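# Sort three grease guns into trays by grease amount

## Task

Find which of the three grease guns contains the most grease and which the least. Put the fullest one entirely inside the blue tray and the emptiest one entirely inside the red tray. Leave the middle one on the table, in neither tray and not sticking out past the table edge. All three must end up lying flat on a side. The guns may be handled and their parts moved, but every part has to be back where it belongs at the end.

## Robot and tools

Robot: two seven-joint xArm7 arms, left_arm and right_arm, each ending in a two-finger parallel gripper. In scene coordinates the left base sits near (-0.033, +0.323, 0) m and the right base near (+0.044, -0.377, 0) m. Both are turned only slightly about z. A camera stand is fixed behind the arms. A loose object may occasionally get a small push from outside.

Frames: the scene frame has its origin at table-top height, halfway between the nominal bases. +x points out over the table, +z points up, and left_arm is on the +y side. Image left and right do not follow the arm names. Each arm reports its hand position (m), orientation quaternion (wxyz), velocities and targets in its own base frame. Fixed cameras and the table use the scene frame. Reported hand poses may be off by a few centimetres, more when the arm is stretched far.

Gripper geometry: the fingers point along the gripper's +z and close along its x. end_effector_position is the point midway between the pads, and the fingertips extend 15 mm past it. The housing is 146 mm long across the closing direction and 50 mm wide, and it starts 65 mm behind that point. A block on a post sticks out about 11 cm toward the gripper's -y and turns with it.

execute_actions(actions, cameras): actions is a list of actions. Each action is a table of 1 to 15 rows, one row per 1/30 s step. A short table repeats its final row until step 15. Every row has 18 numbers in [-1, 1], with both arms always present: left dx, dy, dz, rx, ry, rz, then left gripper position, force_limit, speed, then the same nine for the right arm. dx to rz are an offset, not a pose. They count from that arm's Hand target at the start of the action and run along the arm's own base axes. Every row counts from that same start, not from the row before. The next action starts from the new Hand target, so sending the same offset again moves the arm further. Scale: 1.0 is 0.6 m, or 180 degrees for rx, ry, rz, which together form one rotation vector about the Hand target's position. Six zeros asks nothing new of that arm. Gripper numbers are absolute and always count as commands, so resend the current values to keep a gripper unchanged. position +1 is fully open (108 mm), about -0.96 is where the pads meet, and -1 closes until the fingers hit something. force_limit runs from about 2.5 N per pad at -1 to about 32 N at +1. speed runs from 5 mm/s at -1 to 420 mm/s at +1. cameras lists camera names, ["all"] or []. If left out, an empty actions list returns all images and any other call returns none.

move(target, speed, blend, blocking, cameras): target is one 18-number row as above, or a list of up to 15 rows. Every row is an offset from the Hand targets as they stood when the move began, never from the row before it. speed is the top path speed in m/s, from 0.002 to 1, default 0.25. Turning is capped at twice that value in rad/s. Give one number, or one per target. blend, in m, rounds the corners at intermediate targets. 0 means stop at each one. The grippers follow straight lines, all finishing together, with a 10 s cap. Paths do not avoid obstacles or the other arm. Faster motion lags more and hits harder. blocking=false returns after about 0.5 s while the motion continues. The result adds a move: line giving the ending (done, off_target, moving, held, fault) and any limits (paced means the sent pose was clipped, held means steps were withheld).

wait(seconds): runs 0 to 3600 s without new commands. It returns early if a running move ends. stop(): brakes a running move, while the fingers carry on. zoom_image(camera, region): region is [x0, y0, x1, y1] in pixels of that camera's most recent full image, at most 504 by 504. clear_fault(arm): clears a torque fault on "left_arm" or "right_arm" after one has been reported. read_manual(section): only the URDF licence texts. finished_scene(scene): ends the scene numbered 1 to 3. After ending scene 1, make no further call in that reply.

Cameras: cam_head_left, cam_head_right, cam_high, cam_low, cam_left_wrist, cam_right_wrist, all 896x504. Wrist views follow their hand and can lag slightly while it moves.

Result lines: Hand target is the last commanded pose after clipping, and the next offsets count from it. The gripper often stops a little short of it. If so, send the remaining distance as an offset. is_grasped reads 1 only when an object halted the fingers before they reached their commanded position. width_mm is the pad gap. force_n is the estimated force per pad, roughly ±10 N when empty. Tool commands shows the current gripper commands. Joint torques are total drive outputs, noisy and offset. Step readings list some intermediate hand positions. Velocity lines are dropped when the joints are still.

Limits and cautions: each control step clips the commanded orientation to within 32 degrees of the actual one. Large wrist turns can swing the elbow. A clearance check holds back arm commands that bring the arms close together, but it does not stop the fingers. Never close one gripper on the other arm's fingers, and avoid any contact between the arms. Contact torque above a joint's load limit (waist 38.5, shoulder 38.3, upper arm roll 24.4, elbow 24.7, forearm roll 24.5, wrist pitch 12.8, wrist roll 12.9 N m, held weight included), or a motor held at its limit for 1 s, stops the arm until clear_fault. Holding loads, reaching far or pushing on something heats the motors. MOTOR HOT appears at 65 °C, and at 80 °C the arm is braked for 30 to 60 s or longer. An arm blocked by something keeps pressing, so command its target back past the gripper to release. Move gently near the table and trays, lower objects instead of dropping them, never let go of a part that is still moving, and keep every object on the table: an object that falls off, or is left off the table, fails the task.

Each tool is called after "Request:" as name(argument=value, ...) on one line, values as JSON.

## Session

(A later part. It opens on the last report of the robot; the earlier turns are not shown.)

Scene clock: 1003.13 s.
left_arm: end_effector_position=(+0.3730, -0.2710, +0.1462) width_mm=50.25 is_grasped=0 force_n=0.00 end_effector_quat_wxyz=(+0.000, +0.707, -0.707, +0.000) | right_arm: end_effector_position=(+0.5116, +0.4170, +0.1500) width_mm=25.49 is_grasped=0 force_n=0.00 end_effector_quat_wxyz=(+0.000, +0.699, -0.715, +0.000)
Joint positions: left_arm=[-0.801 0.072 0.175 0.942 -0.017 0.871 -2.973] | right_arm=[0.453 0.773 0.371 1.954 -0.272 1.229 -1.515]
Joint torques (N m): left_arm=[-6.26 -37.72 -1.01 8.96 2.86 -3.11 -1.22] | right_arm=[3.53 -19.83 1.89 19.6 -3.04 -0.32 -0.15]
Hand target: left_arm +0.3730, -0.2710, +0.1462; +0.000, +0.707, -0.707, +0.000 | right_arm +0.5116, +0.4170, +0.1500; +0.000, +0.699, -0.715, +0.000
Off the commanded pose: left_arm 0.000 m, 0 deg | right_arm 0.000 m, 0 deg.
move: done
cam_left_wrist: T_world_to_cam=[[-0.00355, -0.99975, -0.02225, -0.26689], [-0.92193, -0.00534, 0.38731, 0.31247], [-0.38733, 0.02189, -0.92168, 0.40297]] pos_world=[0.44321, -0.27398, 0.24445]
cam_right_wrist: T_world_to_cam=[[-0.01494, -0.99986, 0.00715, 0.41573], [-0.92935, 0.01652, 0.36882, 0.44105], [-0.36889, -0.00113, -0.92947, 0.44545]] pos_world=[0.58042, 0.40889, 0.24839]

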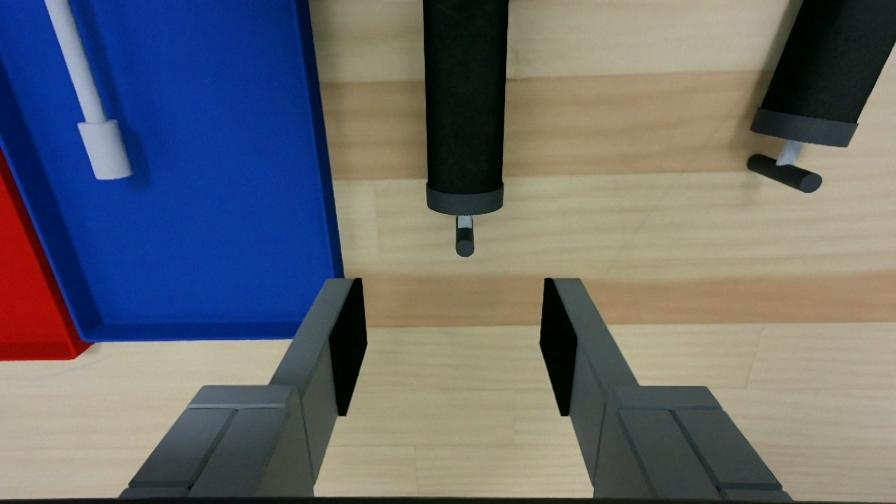

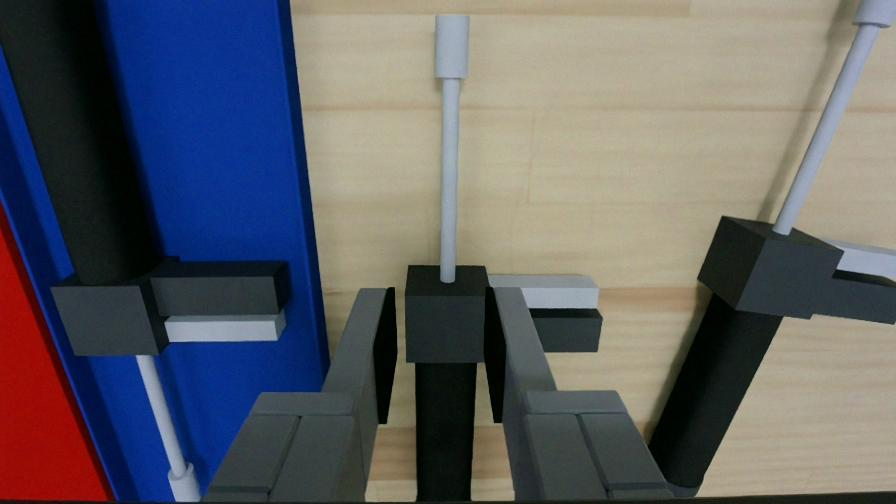

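Request:
move(target=[[-0.0378,-0.0088,-0.1945,0,0,0,-0.05,-1,-0.3,-0.006,-0.0052,-0.2067,0,0,0,-0.5,-1,-0.3],[-0.0378,-0.0088,-0.1945,0,0,0,-1,0,-0.7,-0.006,-0.0052,-0.2067,0,0,0,-1,0.8,-0.7]], speed=0.12, cameras=["cam_left_wrist","cam_right_wrist"])

Request:
move(target=[-0.025,0,0,0,0,0,-1,0,-0.7,0,0,0,0,0,0,-1,0.8,-0.7], speed=0.03, cameras=["cam_left_wrist","cam_right_wrist"])

Request:
move(target=[-0.025,0,0,0,0,0,-1,0,-0.7,0,0,0,0,0,0,-1,0.8,-0.7], speed=0.03, cameras=["cam_left_wrist","cam_right_wrist"])

Scene clock: 1026.03 s.
left_arm: end_effector_position=(+0.3503, -0.2762, +0.0295) width_mm=8.17 is_grasped=1 force_n=29.76 end_effector_quat_wxyz=(+0.000, +0.707, -0.707, +0.000) | right_arm: end_effector_position=(+0.5080, +0.4139, +0.0259) width_mm=7.08 is_grasped=1 force_n=39.67 end_effector_quat_wxyz=(+0.000, +0.699, -0.715, +0.000)
Joint positions: left_arm=[-0.814 0.28 0.142 0.805 -0.078 0.529 -2.968] | right_arm=[0.452 0.904 0.336 1.814 -0.321 0.964 -1.48]
Joint torques (N m): left_arm=[3.97 -17.55 2.88 12.04 -1.73 -2.93 0.53] | right_arm=[3.55 -21.05 3.62 18.15 -0.95 -2.78 0.9]
Hand target: left_arm +0.3503, -0.2763, +0.0295; +0.000, +0.707, -0.707, +0.000 | right_arm +0.5080, +0.4139, +0.0259; +0.000, +0.699, -0.715, +0.000
Off the commanded pose: left_arm 0.000 m, 0 deg | right_arm 0.000 m, 0 deg.
move: done
cam_left_wrist: T_world_to_cam=[[-0.00359, -0.99974, -0.02234, -0.27474], [-0.92192, -0.00534, 0.38734, 0.3367], [-0.38736, 0.02199, -0.92166, 0.28677]] pos_world=[0.42051, -0.27918, 0.12775]
cam_right_wrist: T_world_to_cam=[[-0.01484, -0.99987, 0.00711, 0.41341], [-0.92935, 0.01642, 0.36883, 0.48353], [-0.36889, -0.00113, -0.92947, 0.32886]] pos_world=[0.57682, 0.40579, 0.12439]

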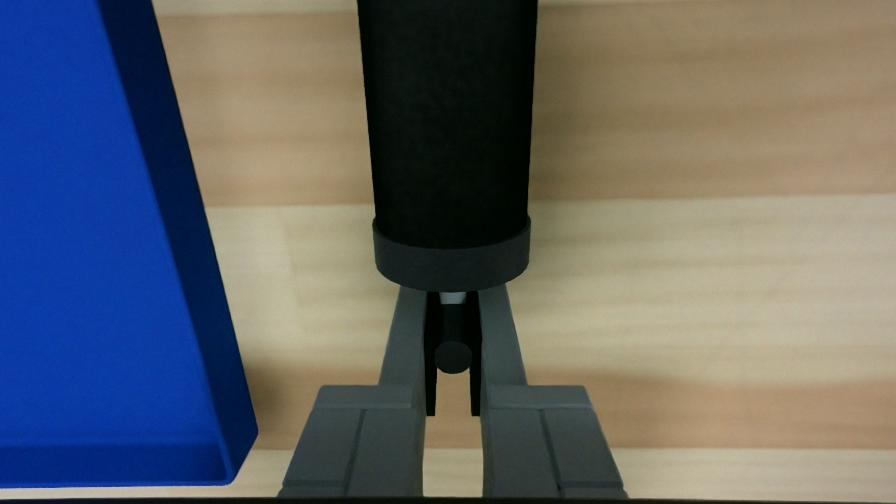

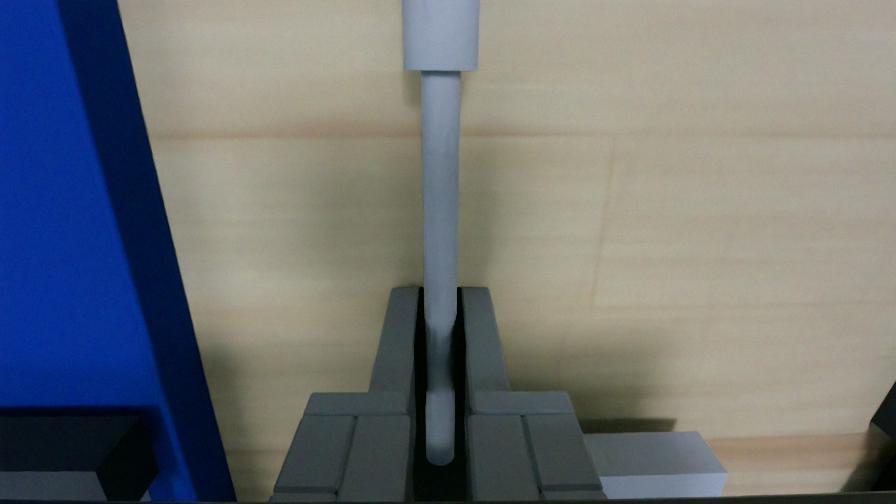

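Scene clock: 1026.83 s.
left_arm: end_effector_position=(+0.3353, -0.2762, +0.0295) width_mm=8.17 is_grasped=1 force_n=29.75 end_effector_quat_wxyz=(+0.000, +0.707, -0.707, +0.000) | right_arm: end_effector_position=(+0.5080, +0.4139, +0.0259) width_mm=7.08 is_grasped=1 force_n=40.13 end_effector_quat_wxyz=(+0.000, +0.699, -0.715, +0.000)
Joint positions: left_arm=[-0.833 0.251 0.138 0.761 -0.071 0.513 -2.994] | right_arm=[0.452 0.904 0.336 1.814 -0.321 0.964 -1.48]
Joint torques (N m): left_arm=[-6.65 -38.5 -0.84 6.38 2.59 -2.57 -1.33] | right_arm=[3.37 -21.99 5.72 17.49 1.26 -2.19 -0.01]
Hand target: left_arm +0.3353, -0.2763, +0.0295; +0.000, +0.707, -0.707, +0.000 | right_arm +0.5080, +0.4139, +0.0259; +0.000, +0.699, -0.715, +0.000
Off the commanded pose: left_arm 0.000 m, 0 deg | right_arm 0.000 m, 0 deg.
move: done
cam_left_wrist: T_world_to_cam=[[-0.00356, -0.99975, -0.02225, -0.27482], [-0.92192, -0.00534, 0.38734, 0.32296], [-0.38737, 0.02189, -0.92167, 0.28097]] pos_world=[0.40561, -0.27918, 0.12775]
cam_right_wrist: T_world_to_cam=[[-0.01484, -0.99987, 0.00711, 0.41341], [-0.92935, 0.01642, 0.36883, 0.48353], [-0.36889, -0.00113, -0.92947, 0.32886]] pos_world=[0.57682, 0.40579, 0.12439]

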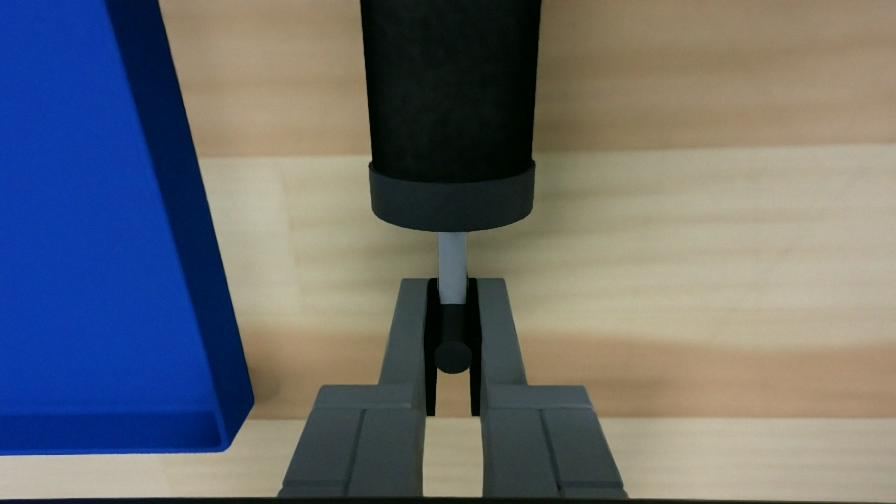

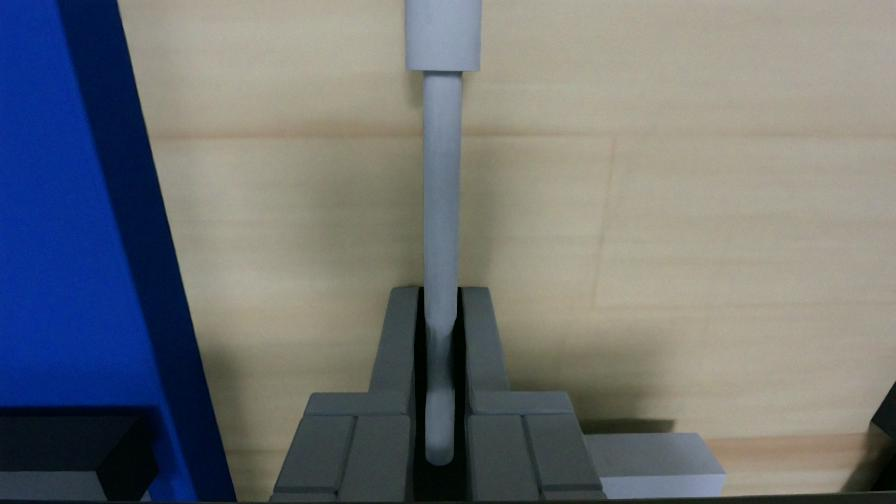

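Scene clock: 1027.63 s.
left_arm: end_effector_position=(+0.3203, -0.2762, +0.0295) width_mm=8.17 is_grasped=1 force_n=29.76 end_effector_quat_wxyz=(+0.000, +0.707, -0.707, +0.000) | right_arm: end_effector_position=(+0.5080, +0.4139, +0.0259) width_mm=7.08 is_grasped=1 force_n=40.69 end_effector_quat_wxyz=(+0.000, +0.699, -0.715, +0.000)
Joint positions: left_arm=[-0.851 0.223 0.134 0.719 -0.062 0.499 -3.023] | right_arm=[0.452 0.904 0.336 1.814 -0.321 0.964 -1.48]
Joint torques (N m): left_arm=[-6.49 -37.51 -1.11 6.5 2.47 -2.6 -1.21] | right_arm=[2.39 -22.37 5.84 17 2.56 -1.53 -0.26]
Hand target: left_arm +0.3203, -0.2763, +0.0295; +0.000, +0.707, -0.707, +0.000 | right_arm +0.5080, +0.4139, +0.0259; +0.000, +0.699, -0.715, +0.000
Off the commanded pose: left_arm 0.000 m, 0 deg | right_arm 0.000 m, 0 deg.
move: done
cam_left_wrist: T_world_to_cam=[[-0.00355, -0.99975, -0.02225, -0.27487], [-0.92193, -0.00534, 0.38731, 0.30915], [-0.38733, 0.02189, -0.92168, 0.27514]] pos_world=[0.39061, -0.27918, 0.12775]
cam_right_wrist: T_world_to_cam=[[-0.01475, -0.99987, 0.00707, 0.41346], [-0.92936, 0.01632, 0.36883, 0.48347], [-0.36889, -0.00113, -0.92947, 0.32882]] pos_world=[0.57672, 0.40589, 0.12439]

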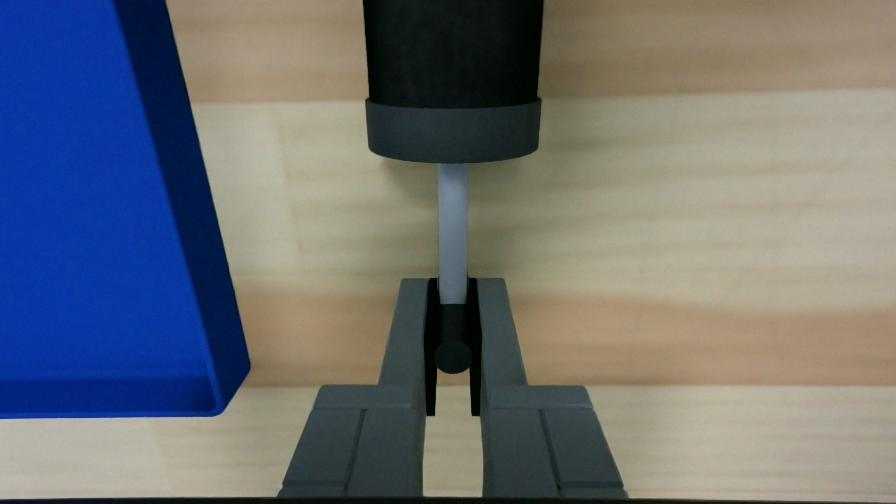

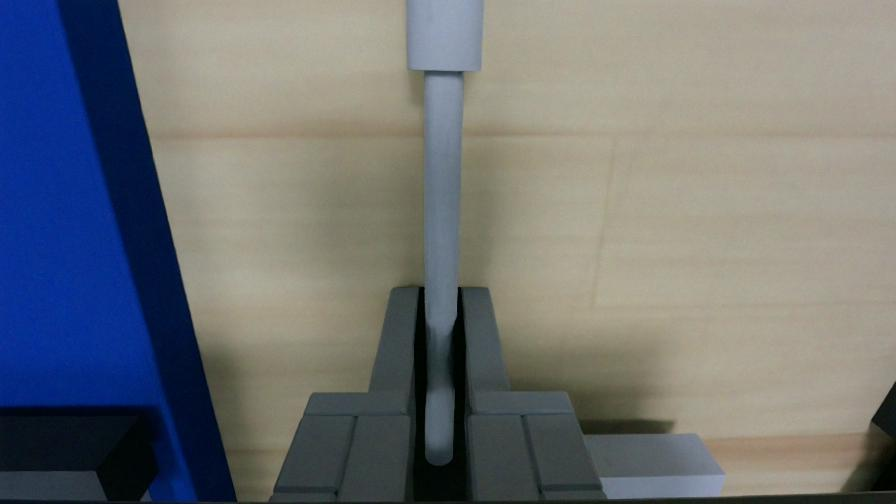

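Request:
move(target=[-0.0167,0,0,0,0,0,-1,0,-0.7,0,0,0,0,0,0,-1,0.8,-0.7], speed=0.03)

Request:
move(target=[-0.0167,0,0,0,0,0,-1,0,-0.7,0,0,0,0,0,0,-1,0.8,-0.7], speed=0.03)

Request:
move(target=[-0.0167,0,0,0,0,0,-1,0,-0.7,0,0,0,0,0,0,-1,0.8,-0.7], speed=0.03, cameras=["cam_left_wrist","cam_right_wrist"])

Scene clock: 1037.83 s.
left_arm: end_effector_position=(+0.3103, -0.2763, +0.0295) width_mm=8.17 is_grasped=1 force_n=29.76 end_effector_quat_wxyz=(+0.000, +0.707, -0.707, +0.000) | right_arm: end_effector_position=(+0.5080, +0.4139, +0.0259) width_mm=7.08 is_grasped=1 force_n=40.87 end_effector_quat_wxyz=(+0.000, +0.699, -0.715, +0.000)
Joint positions: left_arm=[-0.864 0.204 0.131 0.691 -0.057 0.489 -3.043] | right_arm=[0.452 0.904 0.336 1.814 -0.321 0.964 -1.48]
Joint torques (N m): left_arm=[-6.21 -36.62 -1.04 6.28 2.89 -2.79 -1.28] | right_arm=[-2.7 -24.69 2.23 14.88 2.33 -0.52 0.87]
Hand target: left_arm +0.3103, -0.2763, +0.0295; +0.000, +0.707, -0.707, +0.000 | right_arm +0.5080, +0.4139, +0.0259; +0.000, +0.699, -0.715, +0.000
Off the commanded pose: left_arm 0.000 m, 0 deg | right_arm 0.000 m, 0 deg.
move: done

Scene clock: 1038.47 s.
left_arm: end_effector_position=(+0.3003, -0.2763, +0.0295) width_mm=8.17 is_grasped=1 force_n=29.76 end_effector_quat_wxyz=(+0.000, +0.707, -0.707, +0.000) | right_arm: end_effector_position=(+0.5080, +0.4139, +0.0259) width_mm=7.08 is_grasped=1 force_n=40.91 end_effector_quat_wxyz=(+0.000, +0.699, -0.715, +0.000)
Joint positions: left_arm=[-0.876 0.185 0.127 0.664 -0.051 0.481 -3.063] | right_arm=[0.452 0.904 0.336 1.814 -0.321 0.964 -1.48]
Joint torques (N m): left_arm=[-6.68 -35.82 -1.39 6.14 2.53 -2.53 -1.18] | right_arm=[-2.58 -24.81 1.86 14.74 1.64 -0.53 0.63]
Hand target: left_arm +0.3003, -0.2763, +0.0295; +0.000, +0.707, -0.707, +0.000 | right_arm +0.5080, +0.4139, +0.0259; +0.000, +0.699, -0.715, +0.000
Off the commanded pose: left_arm 0.000 m, 0 deg | right_arm 0.000 m, 0 deg.
move: done

Scene clock: 1039.10 s.
left_arm: end_effector_position=(+0.2903, -0.2763, +0.0295) width_mm=8.17 is_grasped=1 force_n=29.76 end_effector_quat_wxyz=(+0.000, +0.707, -0.707, +0.000) | right_arm: end_effector_position=(+0.5080, +0.4139, +0.0259) width_mm=7.08 is_grasped=1 force_n=40.88 end_effector_quat_wxyz=(+0.000, +0.699, -0.715, +0.000)
Joint positions: left_arm=[-0.889 0.167 0.123 0.637 -0.045 0.472 -3.084] | right_arm=[0.452 0.904 0.336 1.814 -0.321 0.964 -1.48]
Joint torques (N m): left_arm=[-6.3 -35.42 -1.52 6.11 2.74 -2.58 -1.39] | right_arm=[-2.67 -25.03 1.75 14.38 1.38 -0.47 0.58]
Hand target: left_arm +0.2902, -0.2763, +0.0295; +0.000, +0.707, -0.707, +0.000 | right_arm +0.5080, +0.4139, +0.0259; +0.000, +0.699, -0.715, +0.000
Off the commanded pose: left_arm 0.000 m, 0 deg | right_arm 0.000 m, 0 deg.
move: done
cam_left_wrist: T_world_to_cam=[[-0.00355, -0.99975, -0.02225, -0.27498], [-0.92193, -0.00534, 0.38731, 0.28136], [-0.38733, 0.02189, -0.92168, 0.26358]] pos_world=[0.36051, -0.27918, 0.12785]
cam_right_wrist: T_world_to_cam=[[-0.01484, -0.99987, 0.00711, 0.41351], [-0.92932, 0.01642, 0.36891, 0.4835], [-0.36898, -0.00113, -0.92944, 0.32891]] pos_world=[0.57682, 0.40589, 0.12439]

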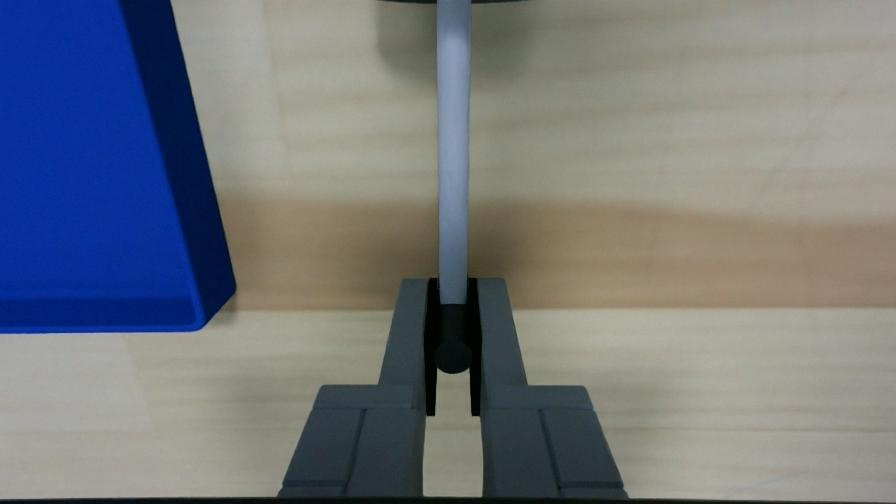

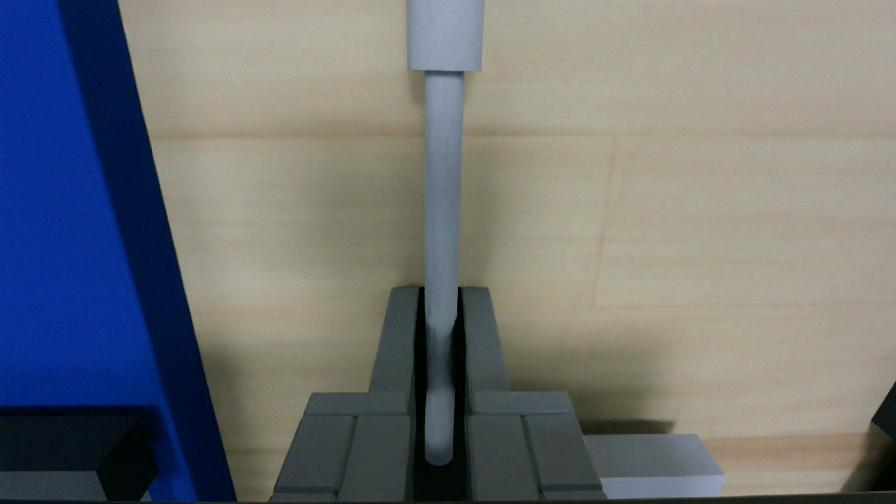

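Request:
move(target=[-0.0167,0,0,0,0,0,-1,0,-0.7,0,0,0,0,0,0,-1,0.8,-0.7], speed=0.03)

Request:
move(target=[-0.0167,0,0,0,0,0,-1,0,-0.7,0,0,0,0,0,0,-1,0.8,-0.7], speed=0.03)

Request:
move(target=[-0.0167,0,0,0,0,0,-1,0,-0.7,0,0,0,0,0,0,-1,0.8,-0.7], speed=0.03, cameras=["cam_left_wrist","cam_right_wrist","cam_high"])

Scene clock: 1050.07 s.
left_arm: end_effector_position=(+0.2802, -0.2763, +0.0295) width_mm=8.17 is_grasped=1 force_n=29.76 end_effector_quat_wxyz=(+0.000, +0.707, -0.707, +0.000) | right_arm: end_effector_position=(+0.5080, +0.4139, +0.0259) width_mm=7.08 is_grasped=1 force_n=40.87 end_effector_quat_wxyz=(+0.000, +0.699, -0.715, +0.000)
Joint positions: left_arm=[-0.901 0.148 0.118 0.611 -0.04 0.464 -3.106] | right_arm=[0.452 0.904 0.336 1.814 -0.321 0.964 -1.48]
Joint torques (N m): left_arm=[-6.65 -34.87 -1.78 6.31 2.6 -2.53 -1.29] | right_arm=[-2.49 -26.49 1.62 12.45 -1.34 -0.54 -0.74]
Hand target: left_arm +0.2802, -0.2763, +0.0295; +0.000, +0.707, -0.707, +0.000 | right_arm +0.5080, +0.4139, +0.0259; +0.000, +0.699, -0.715, +0.000
Off the commanded pose: left_arm 0.000 m, 0 deg | right_arm 0.000 m, 0 deg.
move: done

Scene clock: 1050.70 s.
left_arm: end_effector_position=(+0.2702, -0.2762, +0.0295) width_mm=8.17 is_grasped=1 force_n=29.77 end_effector_quat_wxyz=(+0.000, +0.707, -0.707, +0.000) | right_arm: end_effector_position=(+0.5079, +0.4139, +0.0259) width_mm=7.08 is_grasped=1 force_n=39.51 end_effector_quat_wxyz=(+0.001, +0.699, -0.715, +0.000)
Joint positions: left_arm=[-0.913 0.13 0.112 0.586 -0.034 0.457 -3.129] | right_arm=[0.452 0.904 0.336 1.814 -0.321 0.964 -1.48]
Joint torques (N m): left_arm=[-13.32 -32.45 -7.1 3.71 2.11 -1.09 -1.05] | right_arm=[-3.85 -26.84 1.16 17.98 -1.8 -3.69 -0.57]
Hand target: left_arm +0.2702, -0.2763, +0.0295; +0.000, +0.707, -0.707, +0.000 | right_arm +0.5080, +0.4139, +0.0259; +0.000, +0.699, -0.715, +0.000
Off the commanded pose: left_arm 0.000 m, 0 deg | right_arm 0.000 m, 0 deg.
move: done

Scene clock: 1051.33 s.
left_arm: end_effector_position=(+0.2602, -0.2763, +0.0295) width_mm=8.17 is_grasped=1 force_n=29.77 end_effector_quat_wxyz=(+0.000, +0.707, -0.707, +0.000) | right_arm: end_effector_position=(+0.5078, +0.4140, +0.0259) width_mm=7.08 is_grasped=1 force_n=39.52 end_effector_quat_wxyz=(+0.001, +0.699, -0.715, +0.000)
Joint positions: left_arm=[-0.925 0.112 0.106 0.561 -0.028 0.45 -3.152] | right_arm=[0.452 0.904 0.337 1.814 -0.321 0.964 -1.48]
Joint torques (N m): left_arm=[-17.79 -29.93 -11.99 0.75 1.47 0.13 -1.08] | right_arm=[-17.93 -27.14 -5.68 25.91 -3.49 -7.06 0.61]
Hand target: left_arm +0.2602, -0.2763, +0.0295; +0.000, +0.707, -0.707, +0.000 | right_arm +0.5080, +0.4139, +0.0259; +0.000, +0.699, -0.715, +0.000
Off the commanded pose: left_arm 0.000 m, 0 deg | right_arm 0.000 m, 0 deg.
move: done
cam_left_wrist: T_world_to_cam=[[-0.00355, -0.99975, -0.02225, -0.27509], [-0.92193, -0.00534, 0.38731, 0.25361], [-0.38733, 0.02189, -0.92168, 0.25192]] pos_world=[0.33041, -0.27918, 0.12785]
cam_right_wrist: T_world_to_cam=[[-0.01449, -0.99987, 0.00719, 0.4134], [-0.92924, 0.01612, 0.36912, 0.4834], [-0.36918, -0.00133, -0.92936, 0.32893]] pos_world=[0.57662, 0.40599, 0.12429]
Images, in order (width x height): cam_high 896x504, cam_left_wrist 896x504, cam_right_wrist 896x504.

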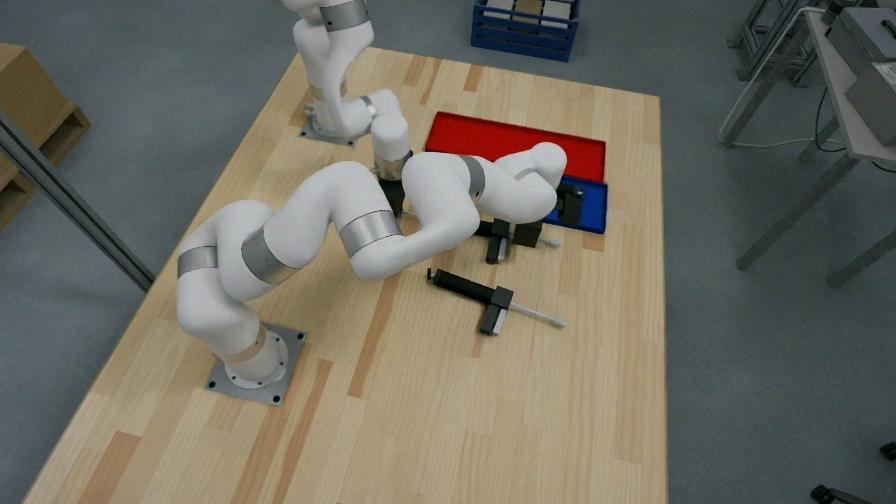

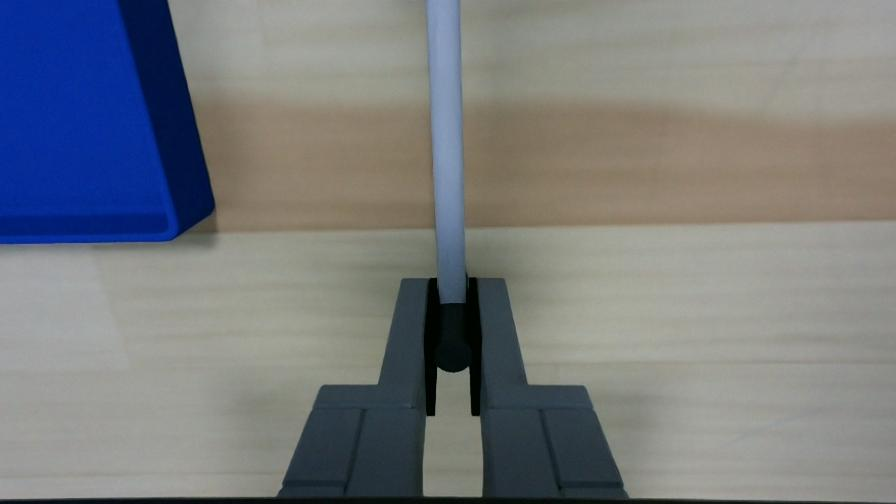

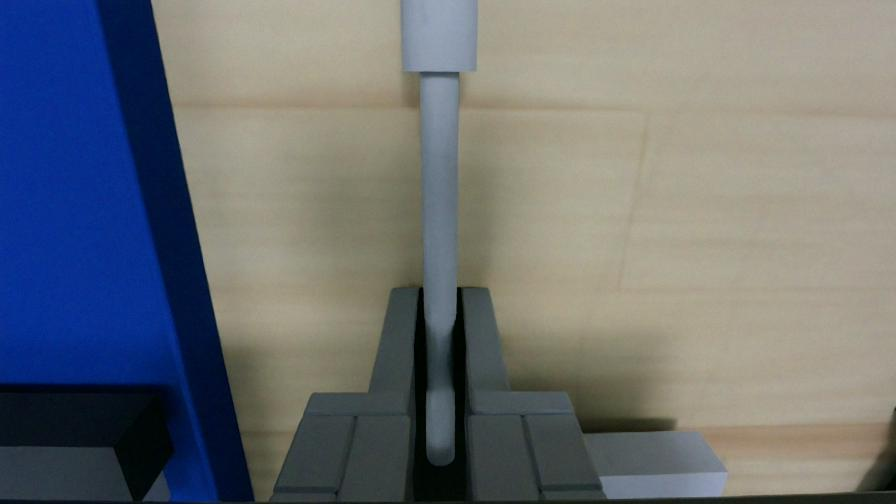

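Request:
move(target=[[0.148,0,0,0,0,0,-1,0,-0.7,0,0,0,0,0,0,-1,0.8,-0.7],[0.148,0,0,0,0,0,-0.05,-1,-0.3,0,0,0,0,0,0,-0.5,-1,-0.3],[0.148,0,0.2,0,0,0,-0.05,-1,-0.3,0,0,0.4,0,0,0,-0.5,-1,-0.3],[0.3,-0.05,0.25,0,0,-0.0556,-0.05,-1,-0.3,-0.17,-0.75,0.45,0,0,0,-0.5,-1,-0.3],[0.4247,-0.2812,0.2,0,0,-0.0556,-0.05,-1,-0.3,-0.17,-0.75,0.45,0,0,0,-0.5,-1,-0.3]], speed=[0.08,0.1,0.25,0.35,0.3], blend=[0,0,0.02,0.02,0], cameras=["cam_left_wrist"])

Scene clock: 1083.23 s.
left_arm: end_effector_position=(+0.5150, -0.4450, +0.1495) width_mm=50.25 is_grasped=0 force_n=0.00 end_effector_quat_wxyz=(+0.000, -0.643, +0.766, +0.000) | right_arm: end_effector_position=(+0.4060, -0.0361, +0.2959) width_mm=25.50 is_grasped=0 force_n=0.00 end_effector_quat_wxyz=(+0.000, +0.699, -0.715, +0.000)
Joint positions: left_arm=[-0.781 0.85 0.125 2.127 -0.099 1.282 -2.852] | right_arm=[-0.14 -0.241 0.046 1.051 0.011 1.292 -2.431]
Joint torques (N m): left_arm=[6.09 -31.35 -0.67 17.5 -2.35 0.28 -1.21] | right_arm=[-2.76 -21.01 -1.88 20.22 -2.41 -0.11 -1.47]
Hand target: left_arm +0.5150, -0.4450, +0.1495; +0.000, -0.643, +0.766, +0.000 | right_arm +0.4060, -0.0361, +0.2959; +0.000, +0.699, -0.715, +0.000
Off the commanded pose: left_arm 0.000 m, 0 deg | right_arm 0.000 m, 0 deg.
move: done
cam_left_wrist: T_world_to_cam=[[-0.17722, -0.98392, -0.02228, -0.34374], [-0.90885, 0.15493, 0.38729, 0.50581], [-0.37761, 0.08889, -0.92169, 0.48975]] pos_world=[0.58372, -0.46011, 0.24785]

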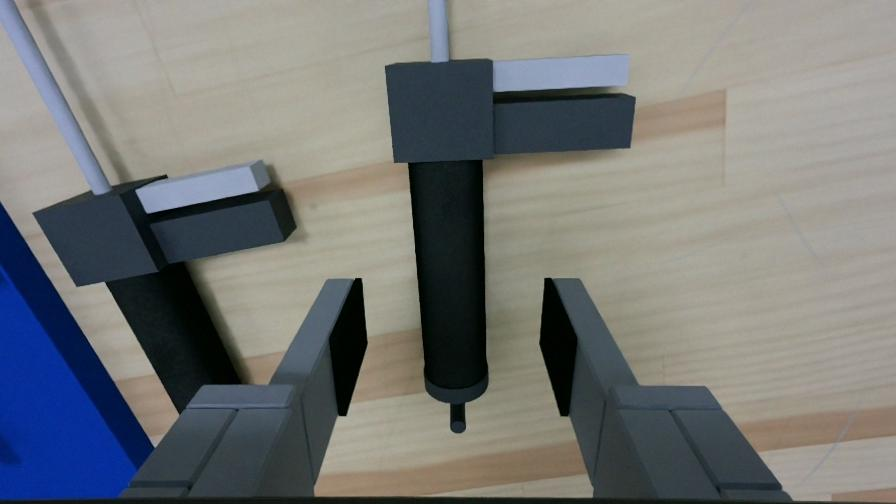

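Request:
move(target=[[0.01,-0.0017,-0.1968,0,0,0,-0.05,-1,-0.3,0,0,0,0,0,0,-0.5,-1,-0.3],[0.01,-0.0017,-0.1968,0,0,0,-1,0.8,-0.5,0,0,0,0,0,0,-0.5,-1,-0.3],[0.01,-0.0017,0.02,0,0,0,-1,0.8,-0.5,0,0,0,0,0,0,-0.5,-1,-0.3],[-0.0283,0.8317,0.02,0,0,0.0556,-1,0.8,-0.5,0,0,0,0,0,0,-0.5,-1,-0.3]], speed=[0.15,0.1,0.25,0.4], blend=[0,0,0.02,0], cameras=["cam_left_wrist"])

Scene clock: 1099.73 s.
left_arm: end_effector_position=(+0.4980, +0.0540, +0.1615) width_mm=35.32 is_grasped=1 force_n=36.53 end_effector_quat_wxyz=(+0.000, +0.707, -0.707, +0.000) | right_arm: end_effector_position=(+0.4060, -0.0361, +0.2959) width_mm=25.50 is_grasped=0 force_n=0.00 end_effector_quat_wxyz=(+0.000, +0.699, -0.715, +0.000)
Joint positions: left_arm=[-0.324 0.19 0.454 1.119 -0.102 0.951 -2.175] | right_arm=[-0.14 -0.241 0.046 1.051 0.011 1.292 -2.431]
Joint torques (N m): left_arm=[4.86 -19.84 3.43 18.38 -1.36 0.08 0.88] | right_arm=[-2.87 -20.89 -1.92 20.43 -2.44 -0.14 -1.34]
Hand target: left_arm +0.4980, +0.0540, +0.1615; +0.000, +0.707, -0.707, +0.000 | right_arm +0.4060, -0.0361, +0.2959; +0.000, +0.699, -0.715, +0.000
Off the commanded pose: left_arm 0.000 m, 0 deg | right_arm 0.000 m, 0 deg.
move: done
cam_left_wrist: T_world_to_cam=[[-0.00364, -0.99975, -0.02221, 0.05885], [-0.92197, -0.00524, 0.38722, 0.42361], [-0.38724, 0.02189, -0.92172, 0.45846]] pos_world=[0.56831, 0.05102, 0.25985]

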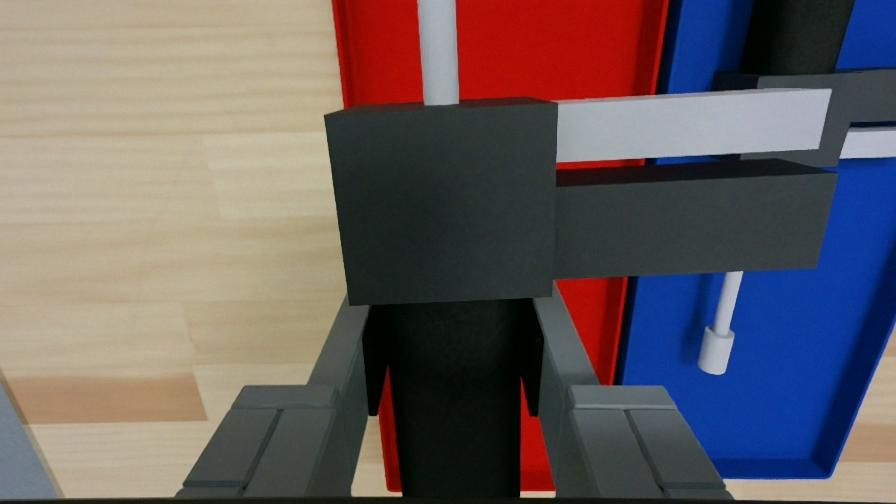

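Request:
move(target=[[0,0,-0.2095,0,0,0,-1,0.8,-0.5,0,0,0,0,0,0,-0.5,-1,-0.3],[0,0,-0.2095,0,0,0,-0.12,-1,-0.3,0,0,0,0,0,0,-0.5,-1,-0.3],[0,0,-0.02,0,0,0,-0.12,-1,-0.3,0,0,0,0,0,0,-0.5,-1,-0.3],[0.1317,-0.2527,-0.02,0,0,0,-0.12,-1,-0.3,0,0,0,0,0,0,-0.5,-1,-0.3],[0.1317,-0.2527,-0.2098,0,0,0,-1,0.8,-0.5,0,0,0,0,0,0,-0.5,-1,-0.3]], speed=[0.12,0.1,0.3,0.35,0.15], blend=[0,0,0.02,0.01,0], cameras=["cam_left_wrist"])

Request:
move(target=[[0,0,0.18,0,0,0,-1,0.8,-0.5,0,0,0,0,0,0,-0.5,-1,-0.3],[-0.247,-0.524,0.18,0,0,0,-1,0.8,-0.5,0,0,0,0,0,0,-0.5,-1,-0.3],[-0.247,-0.524,-0.0057,0,0,0,-0.12,-1,-0.3,0,0,0,0,0,0,-0.5,-1,-0.3],[-0.247,-0.524,0.18,0,0,0,-0.12,-1,-0.3,0,0,0,0,0,0,-0.5,-1,-0.3],[-0.478,-0.524,0.18,0,0,0,-0.5,-1,-0.3,0,0,0,0,0,0,-0.5,-1,-0.3]], speed=[0.25,0.35,0.12,0.3,0.3], blend=[0.01,0.01,0,0.02,0], cameras=["cam_left_wrist","cam_high"])

Scene clock: 1125.20 s.
left_arm: end_effector_position=(+0.5771, -0.0976, +0.0357) width_mm=34.98 is_grasped=1 force_n=38.45 end_effector_quat_wxyz=(+0.000, +0.707, -0.707, +0.000) | right_arm: end_effector_position=(+0.4060, -0.0361, +0.2959) width_mm=25.50 is_grasped=0 force_n=0.00 end_effector_quat_wxyz=(+0.000, +0.699, -0.715, +0.000)
Joint positions: left_arm=[-0.417 0.648 0.288 1.406 -0.243 0.794 -2.369] | right_arm=[-0.14 -0.241 0.046 1.051 0.011 1.292 -2.431]
Joint torques (N m): left_arm=[2.7 -26.54 2.46 15.33 1.31 -2.72 0.34] | right_arm=[-2.88 -20.78 -1.85 20.12 -2.51 -0.19 -1.4]
Hand target: left_arm +0.5770, -0.0976, +0.0357; +0.000, +0.707, -0.707, +0.000 | right_arm +0.4060, -0.0361, +0.2959; +0.000, +0.699, -0.715, +0.000
Off the commanded pose: left_arm 0.000 m, 0 deg | right_arm 0.000 m, 0 deg.
move: done
cam_left_wrist: T_world_to_cam=[[-0.00355, -0.99975, -0.02225, -0.09517], [-0.92193, -0.00534, 0.38731, 0.54436], [-0.38733, 0.02189, -0.92168, 0.37638]] pos_world=[0.64731, -0.10047, 0.13395]

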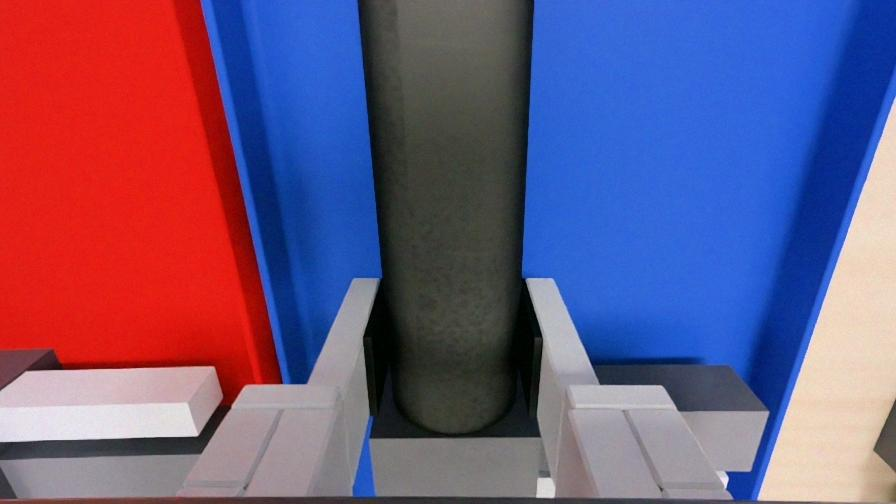

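Scene clock: 1130.43 s.
left_arm: end_effector_position=(+0.2902, -0.4120, +0.1437) width_mm=25.50 is_grasped=0 force_n=0.00 end_effector_quat_wxyz=(+0.000, +0.707, -0.707, +0.000) | right_arm: end_effector_position=(+0.4060, -0.0361, +0.2959) width_mm=25.50 is_grasped=0 force_n=0.00 end_effector_quat_wxyz=(+0.000, +0.699, -0.715, +0.000)
Joint positions: left_arm=[-1.058 0.206 0.106 1.107 -0.028 0.902 -3.294] | right_arm=[-0.14 -0.241 0.046 1.051 0.011 1.292 -2.431]
Joint torques (N m): left_arm=[-4.81 -41.99 -1.08 9.36 2.5 -3.03 -1.18] | right_arm=[-2.78 -20.37 -1.86 20.15 -2.39 -0.18 -1.21]
Hand target: left_arm +0.2902, -0.4120, +0.1437; +0.000, +0.707, -0.707, +0.000 | right_arm +0.4060, -0.0361, +0.2959; +0.000, +0.699, -0.715, +0.000
Off the commanded pose: left_arm 0.000 m, 0 deg | right_arm 0.000 m, 0 deg.
move: done
cam_left_wrist: T_world_to_cam=[[-0.00355, -0.99975, -0.02225, -0.40821], [-0.92193, -0.00534, 0.38731, 0.23644], [-0.38733, 0.02189, -0.92168, 0.37172]] pos_world=[0.36051, -0.41497, 0.24195]
Images, in order (width x height): cam_high 896x504, cam_left_wrist 896x504.

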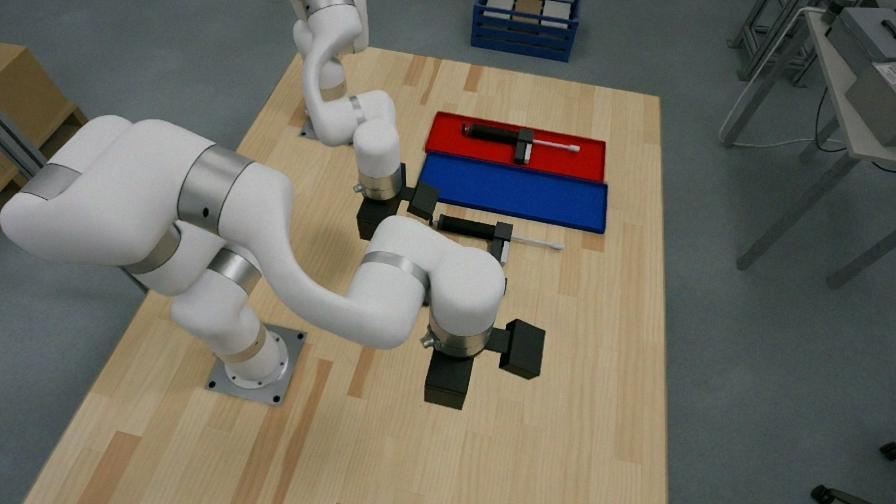

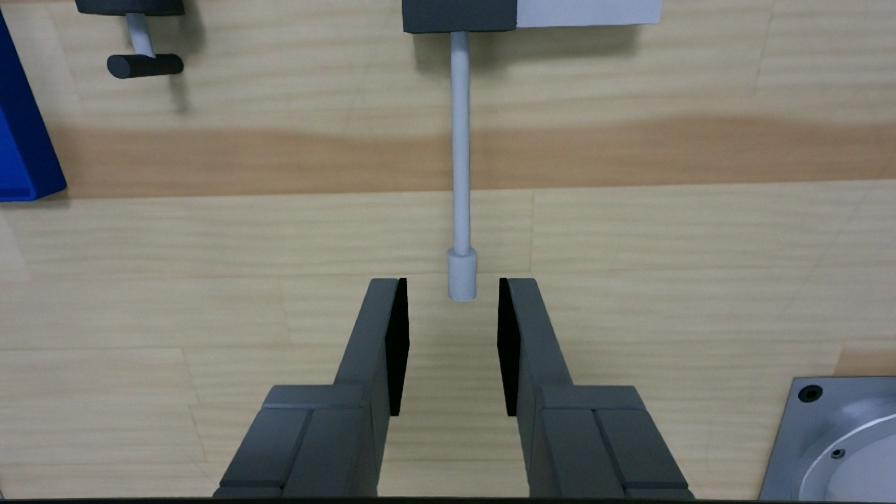

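Request:
move(target=[[0.078,-0.0047,-0.1962,0,0,0,-0.5,-1,-0.3,0.1283,0.5218,-0.2,0,0,0,-0.05,-1,-0.3],[0.078,-0.0047,-0.1962,0,0,0,-1,0.8,-0.5,0.1283,0.5218,-0.3265,0,0,0,-0.05,-1,-0.3]], speed=0.25, cameras=["cam_right_wrist","cam_left_wrist"])

Scene clock: 1146.77 s.
left_arm: end_effector_position=(+0.3371, -0.4148, +0.0259) width_mm=6.84 is_grasped=1 force_n=40.21 end_effector_quat_wxyz=(+0.000, +0.707, -0.707, +0.000) | right_arm: end_effector_position=(+0.4830, +0.2770, +0.1000) width_mm=50.26 is_grasped=0 force_n=0.00 end_effector_quat_wxyz=(+0.000, +0.699, -0.715, +0.000)
Joint positions: left_arm=[-0.99 0.509 0.107 1.163 -0.085 0.659 -3.187] | right_arm=[0.212 0.455 0.346 1.299 -0.195 0.878 -1.682]
Joint torques (N m): left_arm=[3.11 -26.33 1.47 13.82 1.33 -2.4 0.11] | right_arm=[5.95 -15.11 0.35 18.51 -2.93 -3.39 1.56]
Hand target: left_arm +0.3370, -0.4148, +0.0259; +0.000, +0.707, -0.707, +0.000 | right_arm +0.4830, +0.2770, +0.1000; +0.000, +0.699, -0.715, +0.000
Off the commanded pose: left_arm 0.000 m, 0 deg | right_arm 0.000 m, 0 deg.
move: done
cam_left_wrist: T_world_to_cam=[[-0.00346, -0.99975, -0.02229, -0.41349], [-0.92193, -0.00544, 0.38731, 0.32515], [-0.38733, 0.02189, -0.92168, 0.28133]] pos_world=[0.40731, -0.41778, 0.12415]
cam_right_wrist: T_world_to_cam=[[-0.01484, -0.99987, 0.00711, 0.27563], [-0.92935, 0.01642, 0.36883, 0.43512], [-0.36889, -0.00113, -0.92947, 0.38832]] pos_world=[0.55172, 0.26889, 0.19849]
Images, in order (width x height): cam_left_wrist 896x504, cam_right_wrist 896x504.

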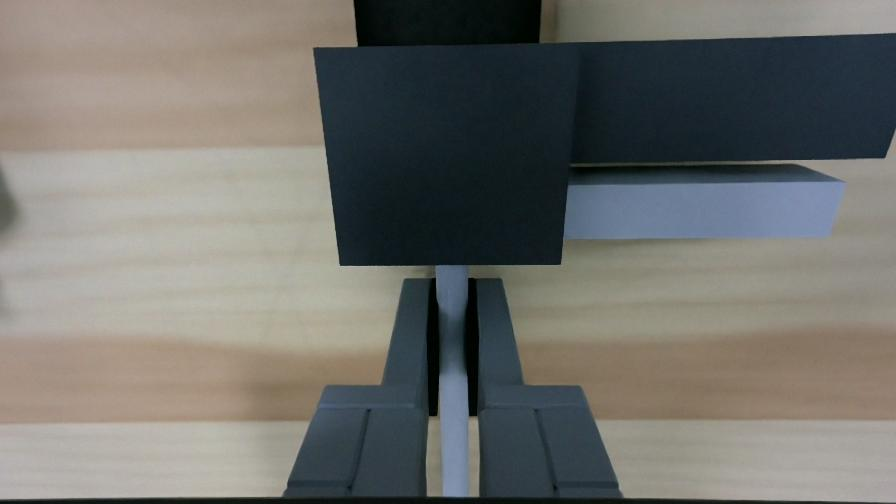

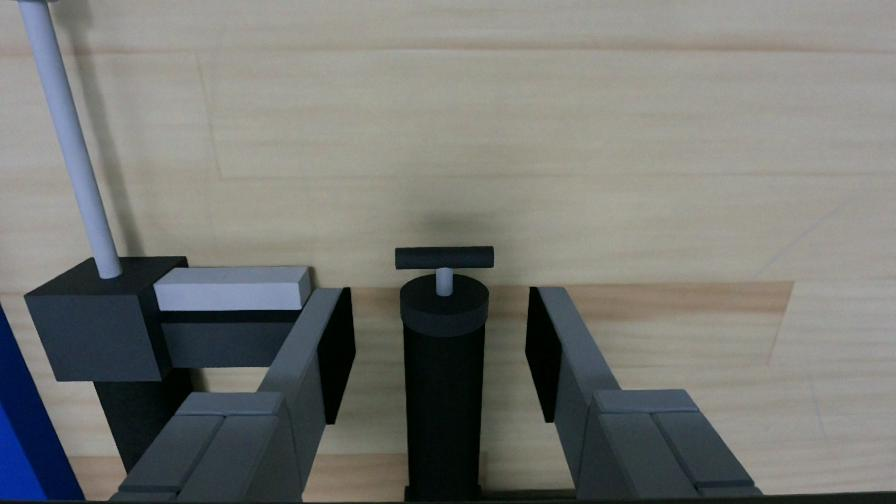

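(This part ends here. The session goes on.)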